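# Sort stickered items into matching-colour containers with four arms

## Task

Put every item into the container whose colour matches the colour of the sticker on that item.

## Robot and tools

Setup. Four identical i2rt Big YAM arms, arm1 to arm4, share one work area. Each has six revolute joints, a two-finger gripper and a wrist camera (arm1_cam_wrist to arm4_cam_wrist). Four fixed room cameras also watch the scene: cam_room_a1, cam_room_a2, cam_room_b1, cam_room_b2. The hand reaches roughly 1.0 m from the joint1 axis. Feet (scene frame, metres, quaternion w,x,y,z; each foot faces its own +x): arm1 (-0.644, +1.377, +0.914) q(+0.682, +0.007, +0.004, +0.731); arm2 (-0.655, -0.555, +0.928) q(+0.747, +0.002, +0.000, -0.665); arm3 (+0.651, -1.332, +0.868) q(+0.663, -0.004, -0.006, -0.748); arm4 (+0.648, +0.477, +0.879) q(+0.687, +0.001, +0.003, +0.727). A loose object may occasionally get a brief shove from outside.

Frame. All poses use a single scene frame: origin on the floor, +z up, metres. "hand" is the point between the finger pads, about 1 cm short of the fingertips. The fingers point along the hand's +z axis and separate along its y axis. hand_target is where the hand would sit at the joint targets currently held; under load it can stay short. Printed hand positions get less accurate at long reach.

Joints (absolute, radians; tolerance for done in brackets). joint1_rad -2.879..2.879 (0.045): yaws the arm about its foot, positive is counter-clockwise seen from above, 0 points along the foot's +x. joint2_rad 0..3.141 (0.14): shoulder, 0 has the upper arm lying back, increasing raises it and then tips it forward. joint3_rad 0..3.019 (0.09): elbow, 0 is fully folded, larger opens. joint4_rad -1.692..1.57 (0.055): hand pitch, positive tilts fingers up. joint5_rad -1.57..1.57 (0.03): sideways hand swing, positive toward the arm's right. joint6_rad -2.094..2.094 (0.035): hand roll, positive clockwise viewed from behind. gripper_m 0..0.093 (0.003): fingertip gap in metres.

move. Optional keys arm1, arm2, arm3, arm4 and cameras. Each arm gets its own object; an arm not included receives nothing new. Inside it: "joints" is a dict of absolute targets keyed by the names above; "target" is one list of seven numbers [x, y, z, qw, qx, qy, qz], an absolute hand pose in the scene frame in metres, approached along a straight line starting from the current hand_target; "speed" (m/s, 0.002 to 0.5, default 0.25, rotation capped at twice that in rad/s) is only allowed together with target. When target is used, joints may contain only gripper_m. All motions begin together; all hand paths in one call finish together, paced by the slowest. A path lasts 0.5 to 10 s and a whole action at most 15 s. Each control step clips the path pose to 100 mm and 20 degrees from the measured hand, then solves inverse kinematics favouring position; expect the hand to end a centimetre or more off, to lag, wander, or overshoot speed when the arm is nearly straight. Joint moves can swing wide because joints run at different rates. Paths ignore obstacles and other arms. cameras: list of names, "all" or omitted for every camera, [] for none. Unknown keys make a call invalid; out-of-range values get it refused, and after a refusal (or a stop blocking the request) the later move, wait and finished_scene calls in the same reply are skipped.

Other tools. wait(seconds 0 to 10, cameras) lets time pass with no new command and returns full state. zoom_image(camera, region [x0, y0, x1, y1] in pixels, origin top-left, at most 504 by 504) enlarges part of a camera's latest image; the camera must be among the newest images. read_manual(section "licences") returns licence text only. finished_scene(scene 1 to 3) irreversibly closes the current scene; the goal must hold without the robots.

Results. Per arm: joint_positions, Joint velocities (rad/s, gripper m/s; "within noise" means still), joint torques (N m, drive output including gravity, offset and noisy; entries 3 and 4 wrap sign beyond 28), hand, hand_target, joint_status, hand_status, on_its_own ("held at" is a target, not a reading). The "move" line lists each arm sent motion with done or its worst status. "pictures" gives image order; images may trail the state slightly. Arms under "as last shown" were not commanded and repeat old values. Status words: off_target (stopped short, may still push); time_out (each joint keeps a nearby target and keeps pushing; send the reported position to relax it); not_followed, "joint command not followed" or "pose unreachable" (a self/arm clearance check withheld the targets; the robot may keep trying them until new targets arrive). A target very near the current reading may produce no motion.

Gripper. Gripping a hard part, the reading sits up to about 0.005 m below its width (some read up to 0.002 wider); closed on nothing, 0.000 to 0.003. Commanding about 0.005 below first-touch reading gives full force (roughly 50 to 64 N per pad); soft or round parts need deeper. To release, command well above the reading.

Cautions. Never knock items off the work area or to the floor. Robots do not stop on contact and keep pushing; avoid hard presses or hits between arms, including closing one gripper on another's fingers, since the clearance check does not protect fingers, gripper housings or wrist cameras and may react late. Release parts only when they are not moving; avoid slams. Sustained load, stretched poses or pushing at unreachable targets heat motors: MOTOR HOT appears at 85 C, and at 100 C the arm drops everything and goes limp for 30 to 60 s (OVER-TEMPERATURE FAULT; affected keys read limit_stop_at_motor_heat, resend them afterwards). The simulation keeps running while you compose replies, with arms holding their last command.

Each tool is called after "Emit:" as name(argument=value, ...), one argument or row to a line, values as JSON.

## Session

Emit:
move(
  cameras=["cam_room_b1", "cam_room_b2", "cam_room_a1", "cam_room_a2"],
)

Scene clock: 0.00 s.
Joint torques (N m): no reading
Motor temperatures (°C): arm1=[20 23 27 23 21 21 21] | arm2=[23 24 26 22 22 20 23] | arm3=[24 23 24 23 24 23 23] | arm4=[22 21 24 22 24 21 24]
Heat: arm1: hottest joint3_rad 27 °C; arm2: hottest joint3_rad 26 °C; arm3: hottest joint1_rad 24 °C; arm4: hottest joint3_rad 24 °C.
Joint velocities: within noise
arm1.joint_positions: joint1_rad=+0.263 joint2_rad=+0.541 joint3_rad=+1.448 joint4_rad=-1.274 joint5_rad=+0.156 joint6_rad=+0.460 gripper_m=+0.09396
arm1.joint_status: not commanded
arm1.hand: x=-0.6722 y=+1.5689 z=+1.5123 quat_wxyz=(-0.269, +0.505, -0.648, -0.503) (m; scene frame)
arm1.hand_target: x=-0.6707 y=+1.5650 z=+1.5243 quat_wxyz=(-0.273, +0.499, -0.642, -0.514) (m; scene frame)
arm1.hand_status: not commanded
arm2.joint_positions: joint1_rad=+0.198 joint2_rad=+0.259 joint3_rad=+1.632 joint4_rad=-1.245 joint5_rad=-0.167 joint6_rad=+0.724 gripper_m=+0.09396
arm2.joint_status: not commanded
arm2.hand: x=-0.6328 y=-0.5393 z=+1.6268 quat_wxyz=(-0.736, -0.518, -0.413, +0.142) (m; scene frame)
arm2.hand_target: x=-0.6348 y=-0.5332 z=+1.6300 quat_wxyz=(-0.741, -0.512, -0.410, +0.144) (m; scene frame)
arm2.hand_status: not commanded
arm3.joint_positions: joint1_rad=-0.202 joint2_rad=+0.522 joint3_rad=+1.369 joint4_rad=-1.376 joint5_rad=-0.141 joint6_rad=+0.009 gripper_m=+0.09396
arm3.joint_status: not commanded
arm3.hand: x=+0.6122 y=-1.5130 z=+1.4112 quat_wxyz=(-0.346, -0.682, -0.528, +0.369) (m; scene frame)
arm3.hand_target: x=+0.6130 y=-1.5103 z=+1.4212 quat_wxyz=(-0.352, -0.676, -0.525, +0.378) (m; scene frame)
arm3.hand_status: not commanded
arm4.joint_positions: joint1_rad=+0.128 joint2_rad=+0.492 joint3_rad=+1.422 joint4_rad=-1.388 joint5_rad=-0.180 joint6_rad=-0.624 gripper_m=+0.09396
arm4.joint_status: not commanded
arm4.hand: x=+0.5903 y=+0.6373 z=+1.4468 quat_wxyz=(-0.401, +0.802, -0.272, -0.348) (m; scene frame)
arm4.hand_target: x=+0.5910 y=+0.6334 z=+1.4564 quat_wxyz=(-0.410, +0.797, -0.269, -0.353) (m; scene frame)
arm4.hand_status: not commanded
pictures: cam_room_a1, cam_room_a2, cam_room_b1, cam_room_b2
Images, in order (width x height): cam_room_a1 672x504, cam_room_a2 672x504, cam_room_b1 672x504, cam_room_b2 672x504.

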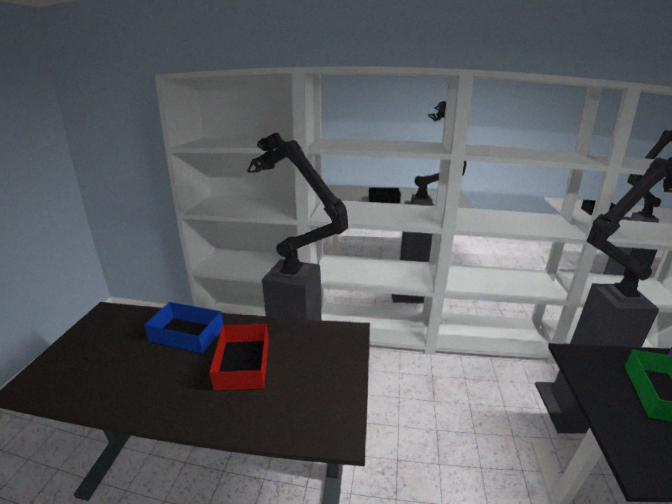

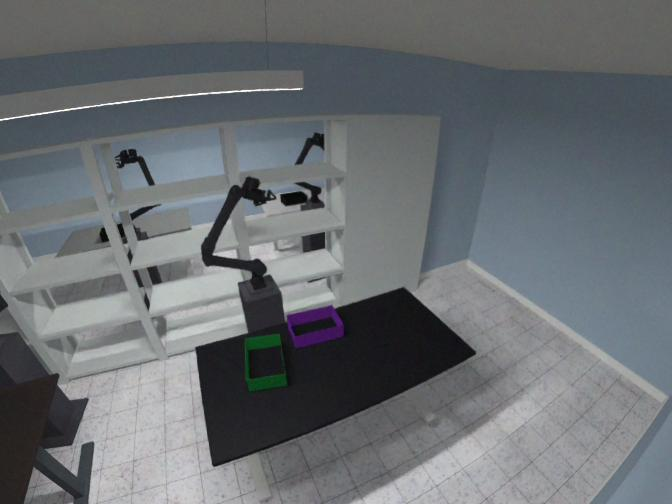

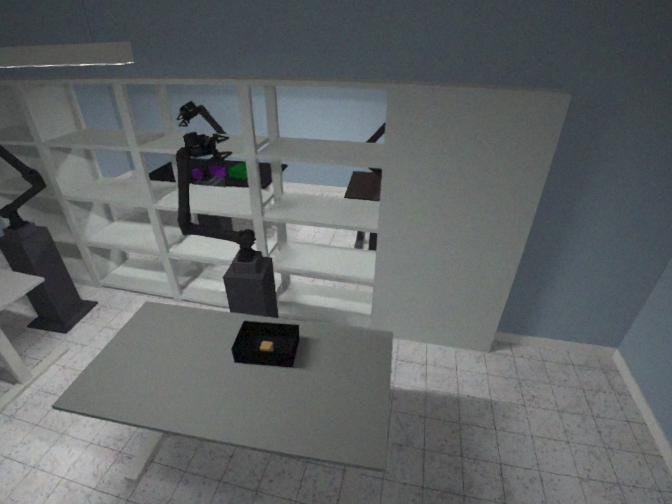

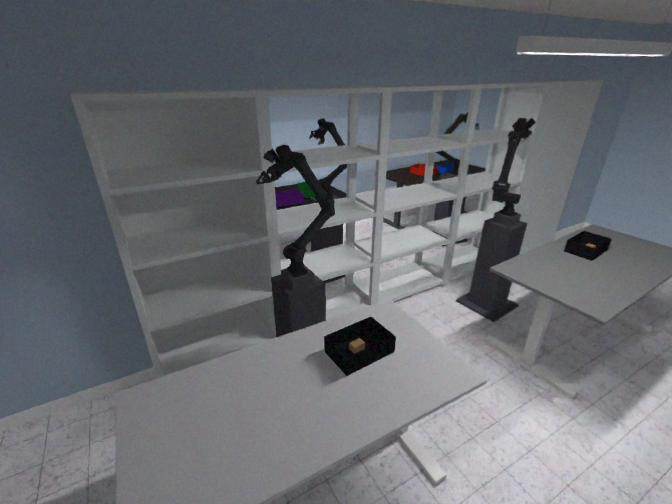

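Emit:
zoom_image(
  camera="cam_room_b1",
  region=[225, 310, 305, 370],
)

Emit:
zoom_image(
  camera="cam_room_b2",
  region=[320, 315, 400, 375],
)

Emit:
zoom_image(
  camera="cam_room_b2",
  region=[550, 220, 630, 280],
)

Emit:
move(
  arm1={"joints": {"joint1_rad": 1.5, "joint2_rad": 1.0, "joint3_rad": 1.7, "joint4_rad": -1.6, "joint5_rad": 0, "joint6_rad": 0}},
  arm2={"joints": {"joint1_rad": -1.69, "joint2_rad": 1.0, "joint3_rad": 1.7, "joint4_rad": -1.6, "joint5_rad": 0, "joint6_rad": 0}},
  arm3={"joints": {"joint1_rad": 1.69, "joint2_rad": 1.0, "joint3_rad": 1.7, "joint4_rad": -1.6, "joint5_rad": 0, "joint6_rad": 0}},
  arm4={"joints": {"joint1_rad": -1.63, "joint2_rad": 1.0, "joint3_rad": 1.7, "joint4_rad": -1.6, "joint5_rad": 0, "joint6_rad": 0}},
  cameras=["arm1_cam_wrist", "arm2_cam_wrist", "arm3_cam_wrist", "arm4_cam_wrist", "cam_room_b1", "cam_room_b2"],
)

Scaled by 6.300.

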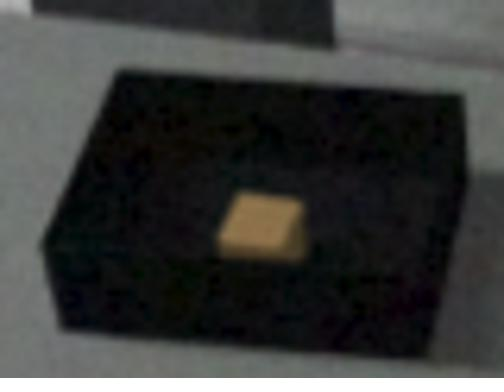

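Scaled by 6.300.

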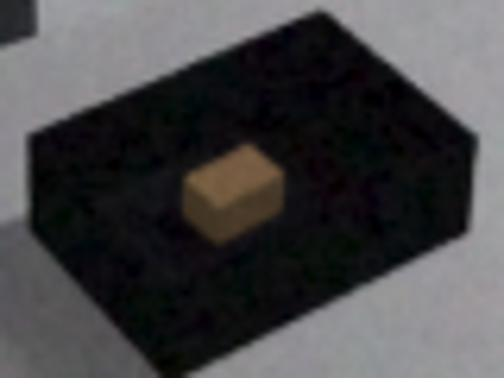

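Scaled by 6.300.

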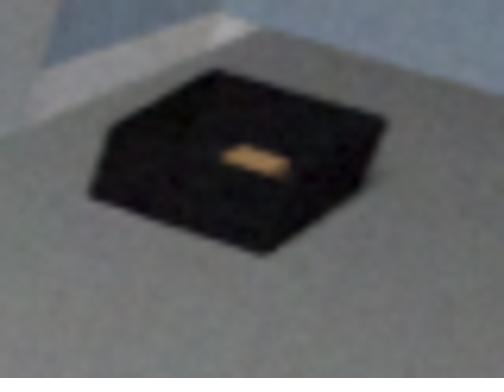

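Scene clock: 10.17 s.
Joint torques (N m): arm1=[-1.14 -1.14 11.66 1.02 0.05 -0.05] | arm2=[0.44 -5.07 11.22 1.43 -0.02 -0.08] | arm3=[1.9 -4.54 11.11 0.9 0.1 -0.11] | arm4=[0.91 -4.48 9.28 0.64 0.05 0.14]
Motor temperatures (°C): arm1=[20 23 28 23 21 21 21] | arm2=[23 24 26 22 22 20 23] | arm3=[24 23 25 23 24 23 23] | arm4=[22 22 25 22 24 21 24]
Heat: arm1: hottest joint3_rad 28 °C; arm2: hottest joint3_rad 26 °C; arm3: hottest joint3_rad 25 °C; arm4: hottest joint3_rad 25 °C.
move: arm1 done; arm2 done; arm3 done; arm4 done
Joint velocities: within noise
arm1.joint_positions: joint1_rad=+1.494 joint2_rad=+0.997 joint3_rad=+1.676 joint4_rad=-1.592 joint5_rad=-0.001 joint6_rad=+0.007 gripper_m=+0.09398
arm1.joint_status: all done
arm1.hand: x=-0.9564 y=+1.3789 z=+1.4496 quat_wxyz=(-0.001, +0.944, -0.007, -0.330) (m; scene frame)
arm1.hand_target: x=-0.9546 y=+1.3769 z=+1.4583 quat_wxyz=(-0.001, +0.942, -0.001, -0.336) (m; scene frame)
arm1.hand_status: not commanded
arm2.joint_positions: joint1_rad=-1.686 joint2_rad=+0.999 joint3_rad=+1.681 joint4_rad=-1.586 joint5_rad=+0.000 joint6_rad=+0.015 gripper_m=+0.09399
arm2.joint_status: all done
arm2.hand: x=-0.9785 y=-0.5570 z=+1.4607 quat_wxyz=(-0.001, -0.945, +0.006, +0.326) (m; scene frame)
arm2.hand_target: x=-0.9754 y=-0.5558 z=+1.4669 quat_wxyz=(+0.002, -0.945, +0.001, +0.328) (m; scene frame)
arm2.hand_status: not commanded
arm3.joint_positions: joint1_rad=+1.680 joint2_rad=+1.002 joint3_rad=+1.664 joint4_rad=-1.592 joint5_rad=-0.002 joint6_rad=+0.006 gripper_m=+0.09398
arm3.joint_status: all done
arm3.hand: x=+0.9737 y=-1.3284 z=+1.3920 quat_wxyz=(-0.316, -0.006, -0.949, +0.007) (m; scene frame)
arm3.hand_target: x=+0.9698 y=-1.3252 z=+1.4070 quat_wxyz=(-0.330, +0.001, -0.944, +0.007) (m; scene frame)
arm3.hand_status: not commanded
arm4.joint_positions: joint1_rad=-1.628 joint2_rad=+1.001 joint3_rad=+1.675 joint4_rad=-1.588 joint5_rad=+0.000 joint6_rad=-0.013 gripper_m=+0.09398
arm4.joint_status: all done
arm4.hand: x=+0.9736 y=+0.4784 z=+1.4074 quat_wxyz=(-0.320, +0.006, -0.947, +0.004) (m; scene frame)
arm4.hand_target: x=+0.9698 y=+0.4778 z=+1.4170 quat_wxyz=(-0.327, -0.001, -0.945, +0.002) (m; scene frame)
arm4.hand_status: not commanded
pictures: arm1_cam_wrist, arm2_cam_wrist, arm3_cam_wrist, arm4_cam_wrist, cam_room_b1, cam_room_b2
Images, in order (width x height): arm1_cam_wrist 672x504, arm2_cam_wrist 672x504, arm3_cam_wrist 672x504, arm4_cam_wrist 672x504, cam_room_b1 672x504, cam_room_b2 672x504.

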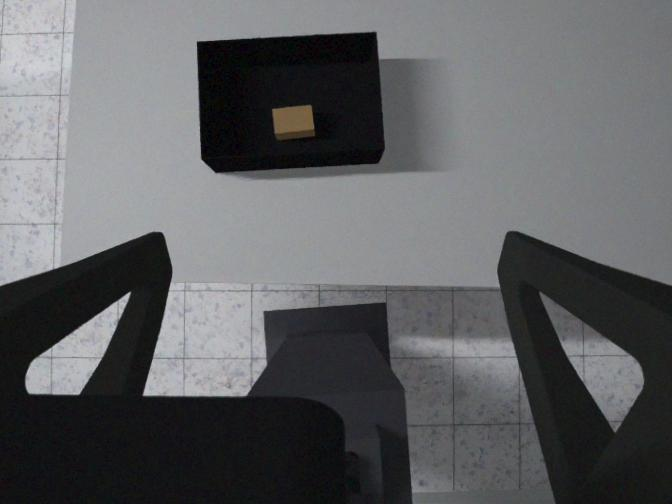

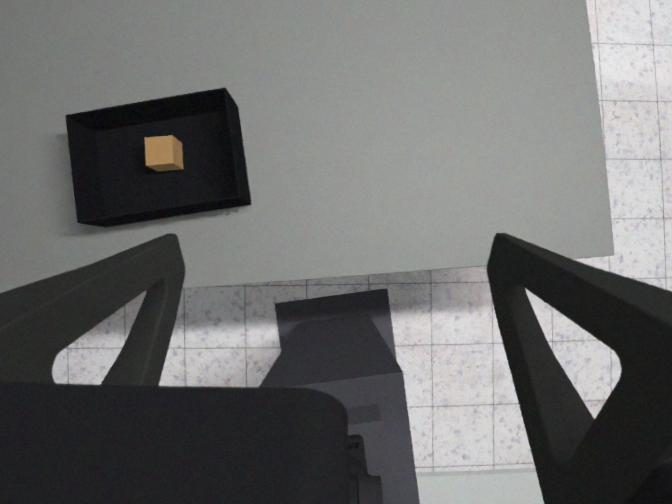

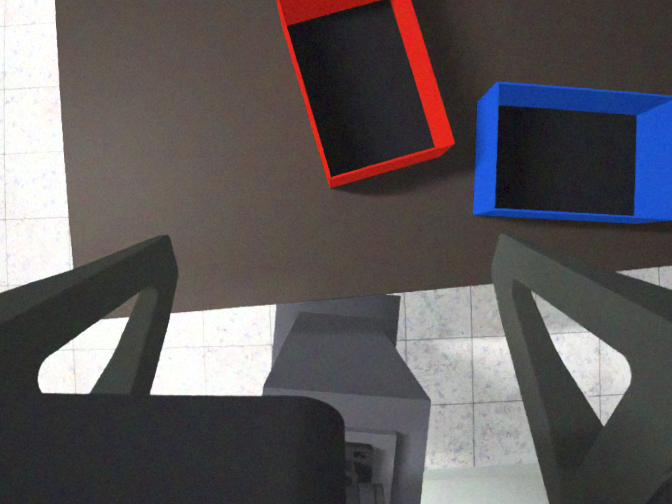

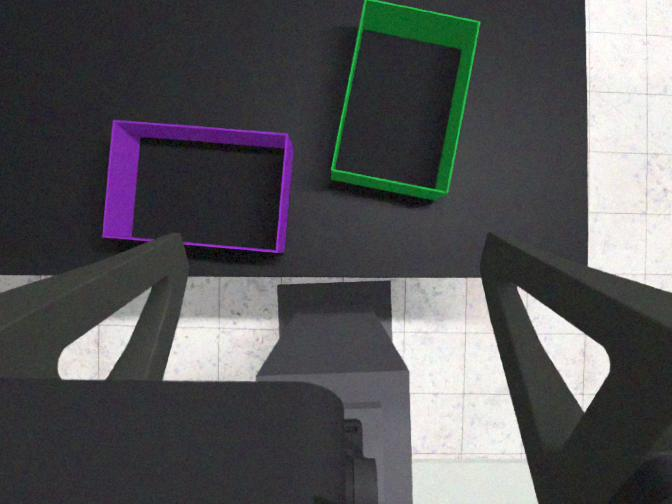

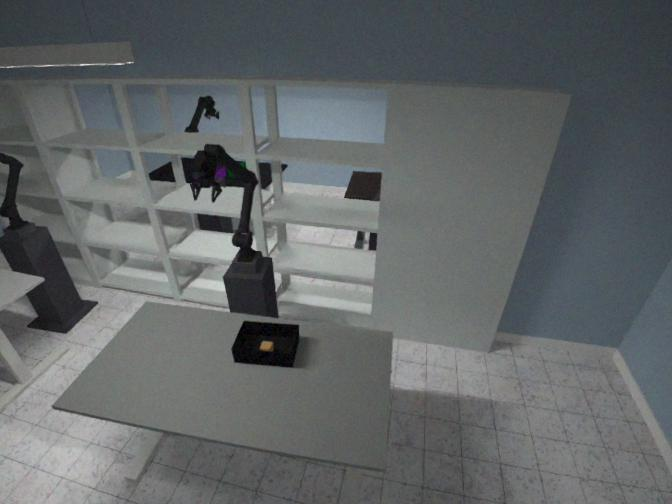

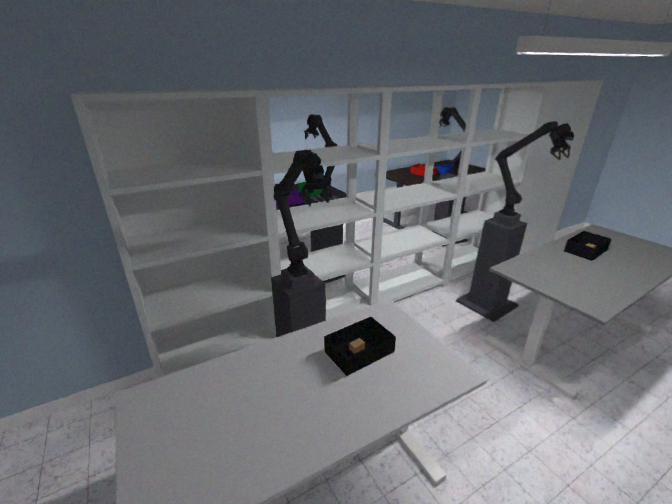

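Emit:
zoom_image(
  camera="arm1_cam_wrist",
  region=[250, 80, 340, 160],
)

Emit:
zoom_image(
  camera="arm2_cam_wrist",
  region=[120, 110, 210, 190],
)

Scaled by 5.600.

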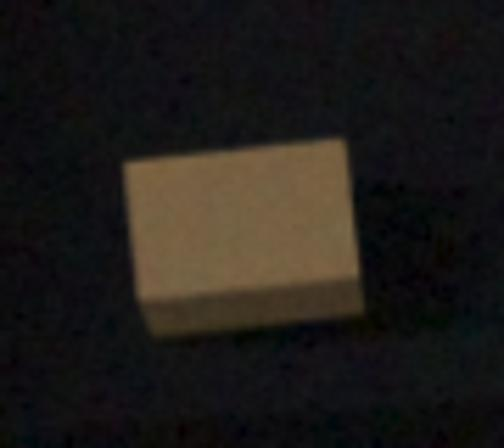

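Scaled by 5.600.

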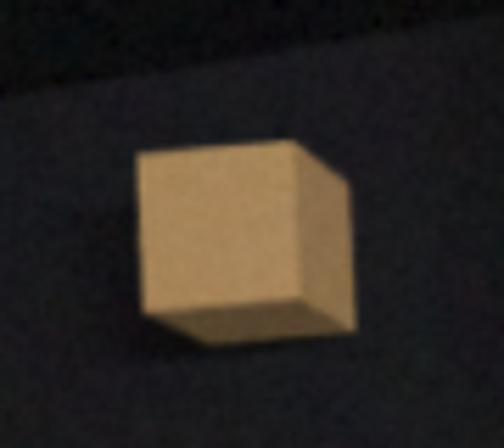

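Emit:
move(
  arm1={"joints": {"joint1_rad": 1.628, "joint6_rad": -1.536}},
  arm2={"joints": {"joint1_rad": -1.123, "joint6_rad": 0.494}},
  arm3={"joints": {"joint2_rad": 0.25, "joint3_rad": 0.35, "joint4_rad": 0.3}},
  arm4={"joints": {"joint2_rad": 0.25, "joint3_rad": 0.35, "joint4_rad": 0.3}},
  cameras=[],
)

Emit:
move(
  arm1={"target": [-1.215, 1.305, 0.95, 0, 0.673, 0.7396, 0], "speed": 0.35},
  arm2={"target": [-1.18, -0.888, 0.95, 0, 0.9994, 0.0349, 0], "speed": 0.35},
  cameras=["arm1_cam_wrist", "arm2_cam_wrist"],
)

Scene clock: 45.27 s.
Joint torques (N m): arm1=[-1.96 -1.08 11.48 1.18 -0.05 0.03] | arm2=[1.08 -5.07 11.23 1.42 0.03 0.2] | arm3=[2.08 1.55 9.84 2.25 0.08 -0.11] | arm4=[0.5 1.08 9.78 1.92 0.09 0.17]
Motor temperatures (°C): arm1=[20 23 32 23 21 21 21] | arm2=[23 24 29 22 22 20 23] | arm3=[24 23 27 23 24 23 23] | arm4=[22 22 28 22 24 21 24]
Heat: arm1: hottest joint3_rad 32 °C; arm2: hottest joint3_rad 29 °C; arm3: hottest joint3_rad 27 °C; arm4: hottest joint3_rad 28 °C.
move: arm1 done; arm2 done; arm3 done; arm4 done
Joint velocities: within noise
arm1.joint_positions: joint1_rad=+1.624 joint2_rad=+0.997 joint3_rad=+1.676 joint4_rad=-1.592 joint5_rad=+0.000 joint6_rad=-1.528 gripper_m=+0.09400
arm1.joint_status: all done
arm1.hand: x=-0.9541 y=+1.3372 z=+1.4495 quat_wxyz=(-0.215, +0.640, +0.694, -0.251) (m; scene frame)
arm1.hand_target: x=-0.9521 y=+1.3363 z=+1.4581 quat_wxyz=(-0.220, +0.634, +0.696, -0.255) (m; scene frame)
arm1.hand_status: not commanded
arm2.joint_positions: joint1_rad=-1.126 joint2_rad=+0.999 joint3_rad=+1.681 joint4_rad=-1.586 joint5_rad=+0.000 joint6_rad=+0.479 gripper_m=+0.09400
arm2.joint_status: all done
arm2.hand: x=-0.9293 y=-0.7282 z=+1.4602 quat_wxyz=(-0.161, -0.945, -0.039, +0.283) (m; scene frame)
arm2.hand_target: x=-0.9260 y=-0.7275 z=+1.4664 quat_wxyz=(-0.165, -0.944, -0.034, +0.283) (m; scene frame)
arm2.hand_status: not commanded
arm3.joint_positions: joint1_rad=+1.680 joint2_rad=+0.258 joint3_rad=+0.353 joint4_rad=+0.283 joint5_rad=-0.002 joint6_rad=+0.006 gripper_m=+0.09398
arm3.joint_status: all done
arm3.hand: x=+0.9325 y=-1.3293 z=+1.2873 quat_wxyz=(-0.827, +0.001, -0.561, +0.006) (m; scene frame)
arm3.hand_target: x=+0.9289 y=-1.3267 z=+1.2918 quat_wxyz=(-0.834, +0.005, -0.552, +0.004) (m; scene frame)
arm3.hand_status: not commanded
arm4.joint_positions: joint1_rad=-1.628 joint2_rad=+0.262 joint3_rad=+0.345 joint4_rad=+0.281 joint5_rad=+0.000 joint6_rad=-0.013 gripper_m=+0.09398
arm4.joint_status: all done
arm4.hand: x=+0.9342 y=+0.4780 z=+1.2909 quat_wxyz=(-0.822, +0.005, -0.570, +0.007) (m; scene frame)
arm4.hand_target: x=+0.9283 y=+0.4775 z=+1.3016 quat_wxyz=(-0.832, +0.001, -0.555, +0.002) (m; scene frame)
arm4.hand_status: not commanded
pictures: none
No camera images: "cameras" was empty.

Scene clock: 47.80 s.
Joint torques (N m): arm1=[-1.55 -16.73 13.34 0.24 -0.13 -0.1] | arm2=[1.14 -21.66 13.74 0.09 -0.05 0.2] | arm3=[2.08 1.55 9.87 2.24 0.1 -0.11] | arm4=[0.85 1.14 9.92 1.88 0.09 0.16]
Motor temperatures (°C): arm1=[20 23 32 23 21 21 21] | arm2=[23 24 30 22 22 20 23] | arm3=[24 23 27 23 24 23 23] | arm4=[22 22 28 22 24 21 24]
Heat: arm1: hottest joint3_rad 32 °C; arm2: hottest joint3_rad 30 °C; arm3: hottest joint3_rad 27 °C; arm4: hottest joint3_rad 28 °C.
move: arm1 off_target; arm2 off_target
Joint velocities: within noise
arm1.joint_positions: joint1_rad=+1.624 joint2_rad=+2.003 joint3_rad=+1.468 joint4_rad=-1.110 joint5_rad=-0.002 joint6_rad=-1.533 gripper_m=+0.09400
arm1.joint_status: not commanded
arm1.hand: x=-1.1918 y=+1.3100 z=+0.9281 quat_wxyz=(+0.018, +0.677, +0.736, +0.023) (m; scene frame)
arm1.hand_target: x=-1.2138 y=+1.3052 z=+0.9505 quat_wxyz=(+0.000, +0.673, +0.740, +0.000) (m; scene frame)
arm1.hand_status: off_target (0.032 m and 3.5 deg from the pose sent, 0.564 m and 38.6 deg at the start)
arm2.joint_positions: joint1_rad=-1.126 joint2_rad=+2.084 joint3_rad=+1.628 joint4_rad=-1.139 joint5_rad=+0.000 joint6_rad=+0.481 gripper_m=+0.09400
arm2.joint_status: not commanded
arm2.hand: x=-1.1666 y=-0.8764 z=+0.9392 quat_wxyz=(+0.008, -0.999, -0.040, -0.011) (m; scene frame)
arm2.hand_target: x=-1.1793 y=-0.8876 z=+0.9503 quat_wxyz=(+0.000, -0.999, -0.035, +0.000) (m; scene frame)
arm2.hand_status: off_target (0.021 m and 1.7 deg from the pose sent, 0.590 m and 38.0 deg at the start)
arm3, arm4: as last shown
pictures: arm1_cam_wrist, arm2_cam_wrist
Images, in order (width x height): arm1_cam_wrist 672x504, arm2_cam_wrist 672x504.

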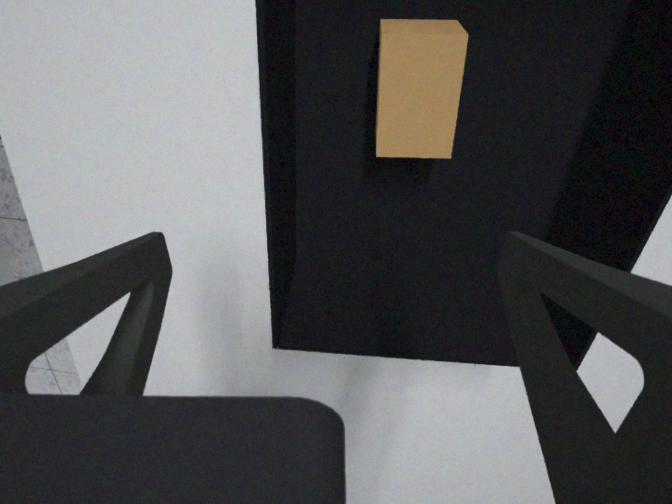

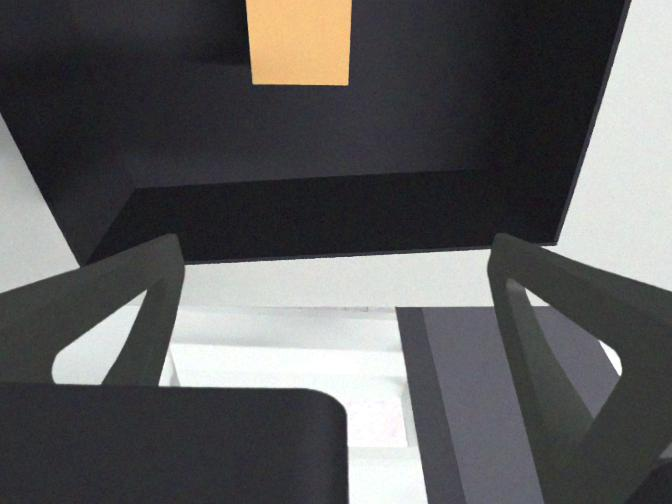

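Emit:
move(
  arm1={"target": [-1.252, 1.308, 0.87, 0, 0.673, 0.7396, 0], "speed": 0.15},
  arm2={"target": [-1.198, -0.9076, 0.87, 0, 0.9994, 0.0349, 0], "speed": 0.15},
  cameras=["arm1_cam_wrist", "arm2_cam_wrist"],
)

Scene clock: 64.77 s.
Joint torques (N m): arm1=[-3.14 -17.38 12.86 0.58 -0.14 -0.09] | arm2=[1.61 -21.89 13.05 1.06 -0.05 0.22] | arm3=[1.96 1.44 9.81 2.25 0.09 -0.11] | arm4=[0.32 1.38 9.99 1.81 0.07 0.17]
Motor temperatures (°C): arm1=[20 25 34 23 21 21 21] | arm2=[23 26 33 22 22 20 23] | arm3=[24 23 28 23 24 23 23] | arm4=[22 22 30 22 24 21 24]
Heat: arm1: hottest joint3_rad 34 °C; arm2: hottest joint3_rad 33 °C; arm3: hottest joint3_rad 28 °C; arm4: hottest joint3_rad 30 °C.
move: arm1 off_target; arm2 off_target
Joint velocities: within noise
arm1.joint_positions: joint1_rad=+1.624 joint2_rad=+2.180 joint3_rad=+1.552 joint4_rad=-1.017 joint5_rad=-0.002 joint6_rad=-1.544 gripper_m=+0.09400
arm1.joint_status: not commanded
arm1.hand: x=-1.2256 y=+1.3062 z=+0.8557 quat_wxyz=(+0.018, +0.673, +0.739, +0.023) (m; scene frame)
arm1.hand_target: x=-1.2508 y=+1.3083 z=+0.8708 quat_wxyz=(+0.000, +0.673, +0.740, +0.000) (m; scene frame)
arm1.hand_status: off_target (0.030 m and 3.3 deg from the pose sent, 0.084 m and 3.5 deg at the start)
arm2.joint_positions: joint1_rad=-1.121 joint2_rad=+2.234 joint3_rad=+1.687 joint4_rad=-1.058 joint5_rad=+0.000 joint6_rad=+0.491 gripper_m=+0.09400
arm2.joint_status: not commanded
arm2.hand: x=-1.1838 y=-0.8910 z=+0.8688 quat_wxyz=(+0.010, -0.999, -0.038, -0.015) (m; scene frame)
arm2.hand_target: x=-1.1972 y=-0.9071 z=+0.8706 quat_wxyz=(+0.000, -0.999, -0.035, +0.000) (m; scene frame)
arm2.hand_status: off_target (0.022 m and 2.1 deg from the pose sent, 0.082 m and 1.7 deg at the start)
arm3, arm4: as last shown
pictures: arm1_cam_wrist, arm2_cam_wrist
Images, in order (width x height): arm1_cam_wrist 672x504, arm2_cam_wrist 672x504.

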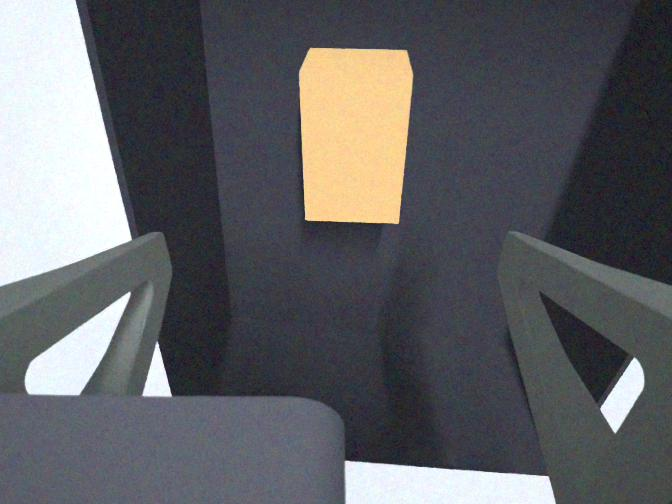

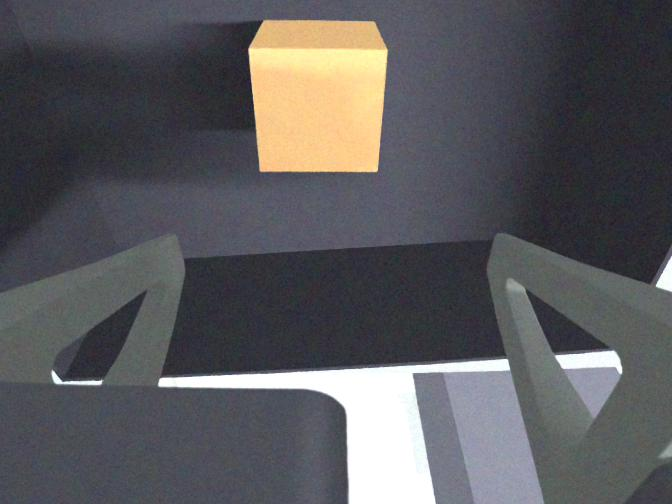

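Emit:
move(
  arm1={"target": [-1.255, 1.313, 0.80, 0, 0.673, 0.7396, 0], "speed": 0.12},
  arm2={"target": [-1.200, -0.918, 0.80, 0, 0.9994, 0.0349, 0], "speed": 0.12},
  cameras=["arm1_cam_wrist", "arm2_cam_wrist"],
)

Scene clock: 77.87 s.
Joint torques (N m): arm1=[-2.26 -17.55 11.54 0.72 -0.12 -0.03] | arm2=[1.49 -22.18 12.33 1.14 -0.05 0.21] | arm3=[1.85 1.44 9.85 2.24 0.09 -0.11] | arm4=[0.85 0.97 9.94 1.98 0.09 0.19]
Motor temperatures (°C): arm1=[20 25 35 23 21 21 21] | arm2=[23 26 33 22 22 20 23] | arm3=[24 23 28 23 24 23 23] | arm4=[22 22 31 22 24 21 24]
Heat: arm1: hottest joint3_rad 35 °C; arm2: hottest joint3_rad 33 °C; arm3: hottest joint3_rad 28 °C; arm4: hottest joint3_rad 31 °C.
move: arm1 off_target; arm2 off_target
Joint velocities: within noise
arm1.joint_positions: joint1_rad=+1.618 joint2_rad=+2.291 joint3_rad=+1.553 joint4_rad=-0.896 joint5_rad=-0.002 joint6_rad=-1.552 gripper_m=+0.09400
arm1.joint_status: not commanded
arm1.hand: x=-1.2312 y=+1.3097 z=+0.7907 quat_wxyz=(+0.015, +0.672, +0.740, +0.019) (m; scene frame)
arm1.hand_target: x=-1.2542 y=+1.3133 z=+0.8007 quat_wxyz=(+0.000, +0.673, +0.740, +0.000) (m; scene frame)
arm1.hand_status: off_target (0.026 m and 2.8 deg from the pose sent, 0.063 m and 3.3 deg at the start)
arm2.joint_positions: joint1_rad=-1.109 joint2_rad=+2.353 joint3_rad=+1.712 joint4_rad=-0.958 joint5_rad=+0.000 joint6_rad=+0.503 gripper_m=+0.09400
arm2.joint_status: not commanded
arm2.hand: x=-1.1873 y=-0.9026 z=+0.8031 quat_wxyz=(+0.009, -0.999, -0.038, -0.013) (m; scene frame)
arm2.hand_target: x=-1.1992 y=-0.9176 z=+0.8006 quat_wxyz=(+0.000, -0.999, -0.035, +0.000) (m; scene frame)
arm2.hand_status: off_target (0.020 m and 1.9 deg from the pose sent, 0.076 m and 2.1 deg at the start)
arm3, arm4: as last shown
pictures: arm1_cam_wrist, arm2_cam_wrist
Images, in order (width x height): arm1_cam_wrist 672x504, arm2_cam_wrist 672x504.

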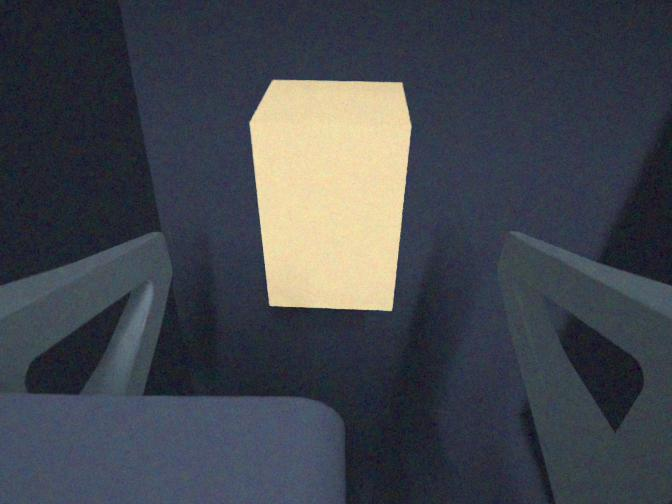

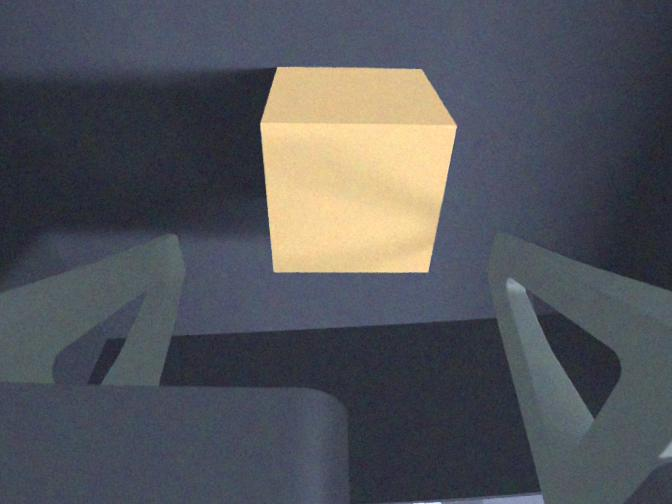

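Emit:
move(
  arm1={"target": [-1.255, 1.313, 0.764, 0, 0.673, 0.7396, 0], "speed": 0.08},
  arm2={"target": [-1.200, -0.910, 0.752, 0, 0.9994, 0.0349, 0], "speed": 0.08},
  cameras=["arm1_cam_wrist", "arm2_cam_wrist"],
)

Scene clock: 82.67 s.
Joint torques (N m): arm1=[-2.37 -17.49 11.44 0.7 -0.12 -0.05] | arm2=[0.62 -22.07 11.37 1.18 -0.03 0.11] | arm3=[1.9 1.55 9.87 2.28 0.09 -0.11] | arm4=[0.03 1.14 9.87 1.94 0.1 0.17]
Motor temperatures (°C): arm1=[20 25 35 23 21 21 21] | arm2=[23 26 33 22 22 20 23] | arm3=[24 23 29 23 24 23 23] | arm4=[22 22 32 22 24 21 24]
Heat: arm1: hottest joint3_rad 35 °C; arm2: hottest joint3_rad 33 °C; arm3: hottest joint3_rad 29 °C; arm4: hottest joint3_rad 32 °C.
move: arm1 off_target; arm2 off_target
Joint velocities: within noise
arm1.joint_positions: joint1_rad=+1.618 joint2_rad=+2.347 joint3_rad=+1.554 joint4_rad=-0.838 joint5_rad=-0.002 joint6_rad=-1.552 gripper_m=+0.09400
arm1.joint_status: not commanded
arm1.hand: x=-1.2311 y=+1.3098 z=+0.7587 quat_wxyz=(+0.014, +0.672, +0.740, +0.018) (m; scene frame)
arm1.hand_target: x=-1.2542 y=+1.3133 z=+0.7649 quat_wxyz=(+0.000, +0.673, +0.740, +0.000) (m; scene frame)
arm1.hand_status: off_target (0.025 m and 2.6 deg from the pose sent, 0.036 m and 2.8 deg at the start)
arm2.joint_positions: joint1_rad=-1.109 joint2_rad=+2.422 joint3_rad=+1.712 joint4_rad=-0.879 joint5_rad=+0.000 joint6_rad=+0.504 gripper_m=+0.09400
arm2.joint_status: not commanded
arm2.hand: x=-1.1876 y=-0.9027 z=+0.7599 quat_wxyz=(+0.006, -0.999, -0.038, -0.009) (m; scene frame)
arm2.hand_target: x=-1.1994 y=-0.9096 z=+0.7523 quat_wxyz=(+0.000, -0.999, -0.035, +0.000) (m; scene frame)
arm2.hand_status: off_target (0.016 m and 1.3 deg from the pose sent, 0.053 m and 1.9 deg at the start)
arm3, arm4: as last shown
pictures: arm1_cam_wrist, arm2_cam_wrist
Images, in order (width x height): arm1_cam_wrist 672x504, arm2_cam_wrist 672x504.

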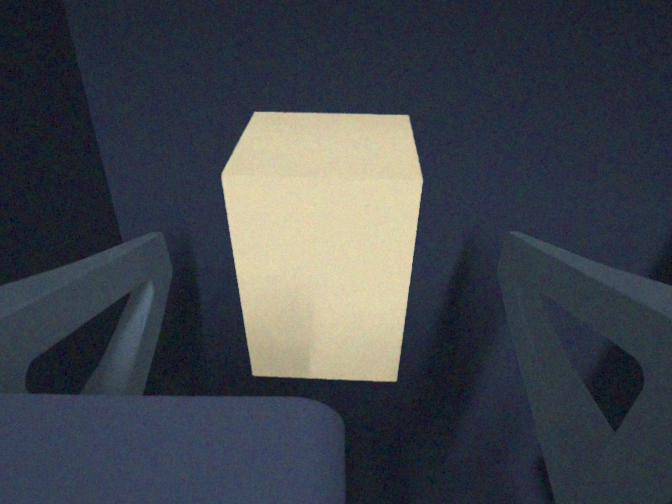

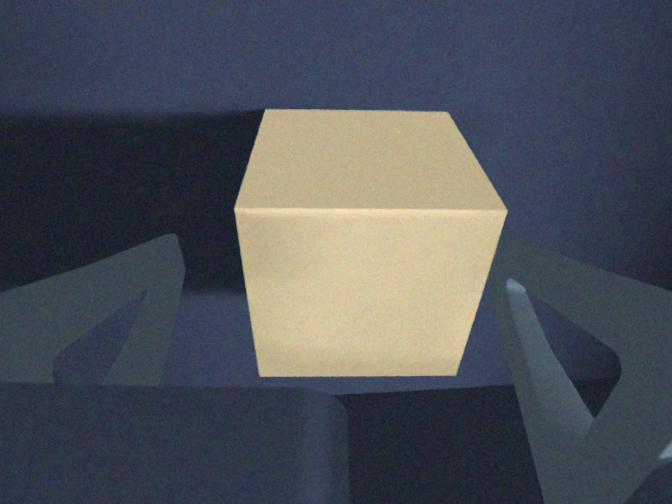

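Emit:
move(
  arm2={"target": [-1.200, -0.886, 0.750, 0, 0.9994, 0.0349, 0], "speed": 0.06},
  arm1={"target": [-1.255, 1.313, 0.760, 0, 0.673, 0.7396, 0], "speed": 0.06},
  cameras=["arm2_cam_wrist"],
)

Scene clock: 89.07 s.
Joint torques (N m): arm1=[-1.96 -16.5 11.4 0.83 -0.11 -0.08] | arm2=[0.67 -23.94 7.04 1.28 -0.04 -0.06] | arm3=[1.96 1.38 9.89 2.26 0.09 -0.11] | arm4=[0.85 1.2 9.91 1.95 0.09 0.17]
Motor temperatures (°C): arm1=[20 25 34 23 21 21 21] | arm2=[23 26 34 22 22 20 23] | arm3=[24 23 29 23 24 23 23] | arm4=[22 22 32 22 24 21 24]
Heat: arm1: hottest joint3_rad 34 °C; arm2: hottest joint3_rad 34 °C; arm3: hottest joint3_rad 29 °C; arm4: hottest joint3_rad 32 °C.
move: arm1 off_target; arm2 off_target
Joint velocities: within noise
arm1.joint_positions: joint1_rad=+1.618 joint2_rad=+2.347 joint3_rad=+1.554 joint4_rad=-0.832 joint5_rad=-0.002 joint6_rad=-1.552 gripper_m=+0.09400
arm1.joint_status: not commanded
arm1.hand: x=-1.2327 y=+1.3096 z=+0.7587 quat_wxyz=(+0.012, +0.672, +0.740, +0.015) (m; scene frame)
arm1.hand_target: x=-1.2543 y=+1.3133 z=+0.7608 quat_wxyz=(+0.000, +0.673, +0.740, +0.000) (m; scene frame)
arm1.hand_status: off_target (0.023 m and 2.2 deg from the pose sent, 0.024 m and 2.6 deg at the start)
arm2.joint_positions: joint1_rad=-1.139 joint2_rad=+2.422 joint3_rad=+1.712 joint4_rad=-0.848 joint5_rad=+0.000 joint6_rad=+0.491 gripper_m=+0.09400
arm2.joint_status: not commanded
arm2.hand: x=-1.2044 y=-0.8905 z=+0.7599 quat_wxyz=(-0.002, -1.000, -0.029, +0.004) (m; scene frame)
arm2.hand_target: x=-1.1999 y=-0.8859 z=+0.7501 quat_wxyz=(+0.000, -0.999, -0.035, +0.000) (m; scene frame)
arm2.hand_status: off_target (0.012 m and 0.9 deg from the pose sent, 0.023 m and 1.3 deg at the start)
arm3, arm4: as last shown
pictures: arm2_cam_wrist
Images, in order (width x height): arm2_cam_wrist 672x504.

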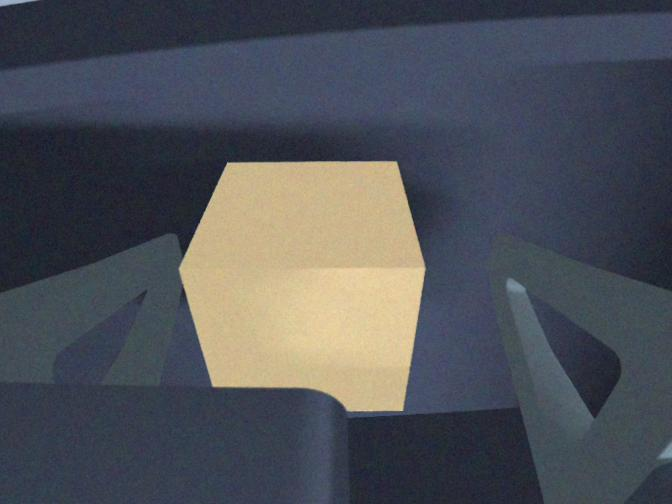

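Emit:
move(
  arm2={"target": [-1.180, -0.905, 0.757, 0, 0.9994, 0.0349, 0], "speed": 0.06},
  cameras=["arm2_cam_wrist"],
)

Scene clock: 95.10 s.
Joint torques (N m): arm1=[-2.2 -16.79 11.43 0.46 -0.11 -0.09] | arm2=[0.73 -25.93 6.89 1.24 -0.04 0.2] | arm3=[1.9 1.55 9.85 2.26 0.08 -0.12] | arm4=[1.03 1.32 9.84 1.83 0.1 0.17]
Motor temperatures (°C): arm1=[20 25 34 23 21 21 21] | arm2=[23 26 33 22 22 20 23] | arm3=[24 23 29 23 24 23 23] | arm4=[22 22 33 22 24 21 24]
Heat: arm1: hottest joint3_rad 34 °C; arm2: hottest joint3_rad 33 °C; arm3: hottest joint3_rad 29 °C; arm4: hottest joint3_rad 33 °C.
move: arm2 done
Joint velocities: within noise
arm1, arm3, arm4: as last shown
arm2.joint_positions: joint1_rad=-1.100 joint2_rad=+2.422 joint3_rad=+1.679 joint4_rad=-0.843 joint5_rad=+0.000 joint6_rad=+0.504 gripper_m=+0.09400
arm2.joint_status: not commanded
arm2.hand: x=-1.1782 y=-0.9029 z=+0.7505 quat_wxyz=(+0.006, -0.999, -0.042, -0.008) (m; scene frame)
arm2.hand_target: x=-1.1801 y=-0.9049 z=+0.7569 quat_wxyz=(+0.000, -0.999, -0.035, +0.000) (m; scene frame)
arm2.hand_status: done (0.007 m and 1.4 deg from the pose sent, 0.028 m and 0.9 deg at the start)
pictures: arm2_cam_wrist
Images, in order (width x height): arm2_cam_wrist 672x504.

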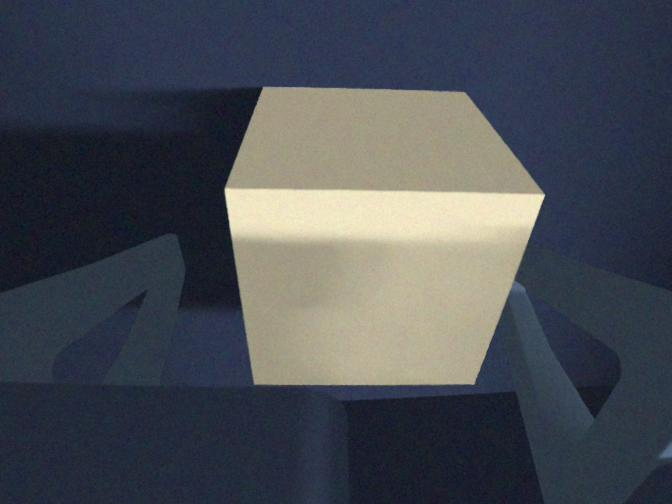

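Emit:
move(
  arm2={"joints": {"joint1_rad": -1.132}},
  cameras=["arm2_cam_wrist"],
)

Scene clock: 100.50 s.
Joint torques (N m): arm1=[-2.67 -16.56 11.36 0.61 -0.14 -0.04] | arm2=[0.5 -25.82 6.9 1.21 -0.02 0.21] | arm3=[1.9 1.49 9.89 2.22 0.09 -0.11] | arm4=[0.44 1.26 10 2.02 0.09 0.12]
Motor temperatures (°C): arm1=[20 25 34 23 21 21 21] | arm2=[23 26 32 22 22 20 23] | arm3=[24 23 29 23 24 23 23] | arm4=[22 21 33 22 24 21 24]
Heat: arm1: hottest joint3_rad 34 °C; arm2: hottest joint3_rad 32 °C; arm3: hottest joint3_rad 29 °C; arm4: hottest joint3_rad 33 °C.
move: arm2 done
Joint velocities: within noise
arm1, arm3, arm4: as last shown
arm2.joint_positions: joint1_rad=-1.131 joint2_rad=+2.422 joint3_rad=+1.679 joint4_rad=-0.843 joint5_rad=+0.000 joint6_rad=+0.504 gripper_m=+0.09400
arm2.joint_status: all done
arm2.hand: x=-1.1886 y=-0.8868 z=+0.7505 quat_wxyz=(+0.005, -1.000, -0.027, -0.008) (m; scene frame)
arm2.hand_target: x=-1.1911 y=-0.8877 z=+0.7570 quat_wxyz=(+0.000, -1.000, -0.019, +0.000) (m; scene frame)
arm2.hand_status: not commanded
pictures: arm2_cam_wrist
Images, in order (width x height): arm2_cam_wrist 672x504.

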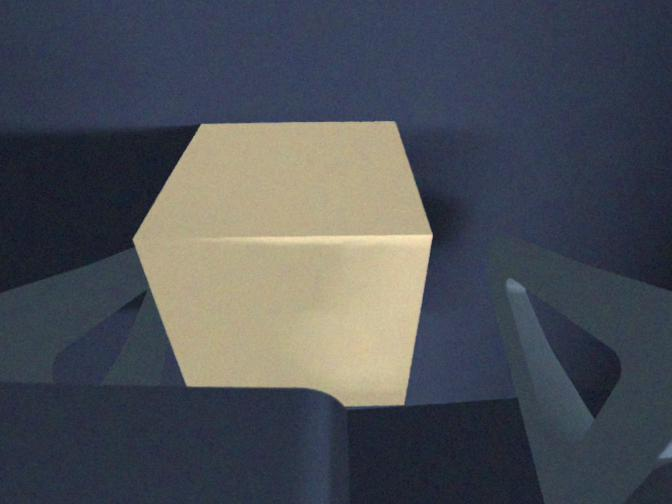

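Emit:
move(
  arm2={"joints": {"joint1_rad": -1.108}},
  cameras=["arm2_cam_wrist"],
)

Scene clock: 103.40 s.
Joint torques (N m): arm1=[-2.96 -16.85 11.4 0.75 -0.07 -0.06] | arm2=[1.14 -25.88 6.89 1.21 -0.04 0.21] | arm3=[1.96 1.49 9.85 2.24 0.09 -0.11] | arm4=[0.73 1.14 9.77 1.87 0.13 0.17]
Motor temperatures (°C): arm1=[20 25 34 23 21 21 21] | arm2=[23 26 32 22 22 20 23] | arm3=[24 23 29 23 24 23 23] | arm4=[22 21 33 22 24 21 24]
Heat: arm1: hottest joint3_rad 34 °C; arm2: hottest joint3_rad 32 °C; arm3: hottest joint3_rad 29 °C; arm4: hottest joint3_rad 33 °C.
move: arm2 done
Joint velocities: within noise
arm1: as last shown
arm2.joint_positions: joint1_rad=-1.113 joint2_rad=+2.422 joint3_rad=+1.679 joint4_rad=-0.843 joint5_rad=+0.000 joint6_rad=+0.504 gripper_m=+0.09400
arm2.joint_status: all done
arm2.hand: x=-1.1826 y=-0.8963 z=+0.7505 quat_wxyz=(+0.005, -0.999, -0.035, -0.008) (m; scene frame)
arm2.hand_target: x=-1.1828 y=-0.9007 z=+0.7569 quat_wxyz=(+0.000, -1.000, -0.031, +0.000) (m; scene frame)
arm2.hand_status: not commanded
arm3.joint_positions: joint1_rad=+1.680 joint2_rad=+0.258 joint3_rad=+0.353 joint4_rad=+0.283 joint5_rad=-0.002 joint6_rad=+0.006 gripper_m=+0.09398
arm3.joint_status: not commanded
arm3.hand: x=+0.9325 y=-1.3293 z=+1.2873 quat_wxyz=(-0.827, +0.001, -0.561, +0.006) (m; scene frame)
arm3.hand_target: x=+0.9289 y=-1.3267 z=+1.2918 quat_wxyz=(-0.834, +0.005, -0.552, +0.004) (m; scene frame)
arm3.hand_status: not commanded
arm4.joint_positions: joint1_rad=-1.628 joint2_rad=+0.262 joint3_rad=+0.345 joint4_rad=+0.281 joint5_rad=+0.000 joint6_rad=-0.013 gripper_m=+0.09398
arm4.joint_status: not commanded
arm4.hand: x=+0.9342 y=+0.4780 z=+1.2909 quat_wxyz=(-0.822, +0.005, -0.570, +0.007) (m; scene frame)
arm4.hand_target: x=+0.9283 y=+0.4775 z=+1.3016 quat_wxyz=(-0.832, +0.001, -0.555, +0.002) (m; scene frame)
arm4.hand_status: not commanded
pictures: arm2_cam_wrist
Images, in order (width x height): arm2_cam_wrist 672x504.

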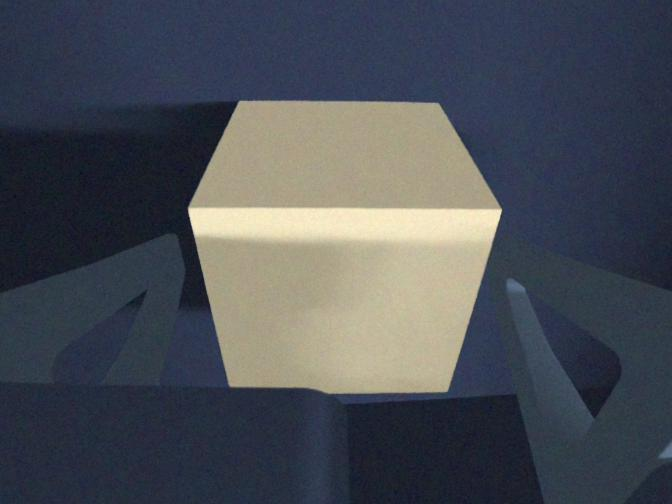

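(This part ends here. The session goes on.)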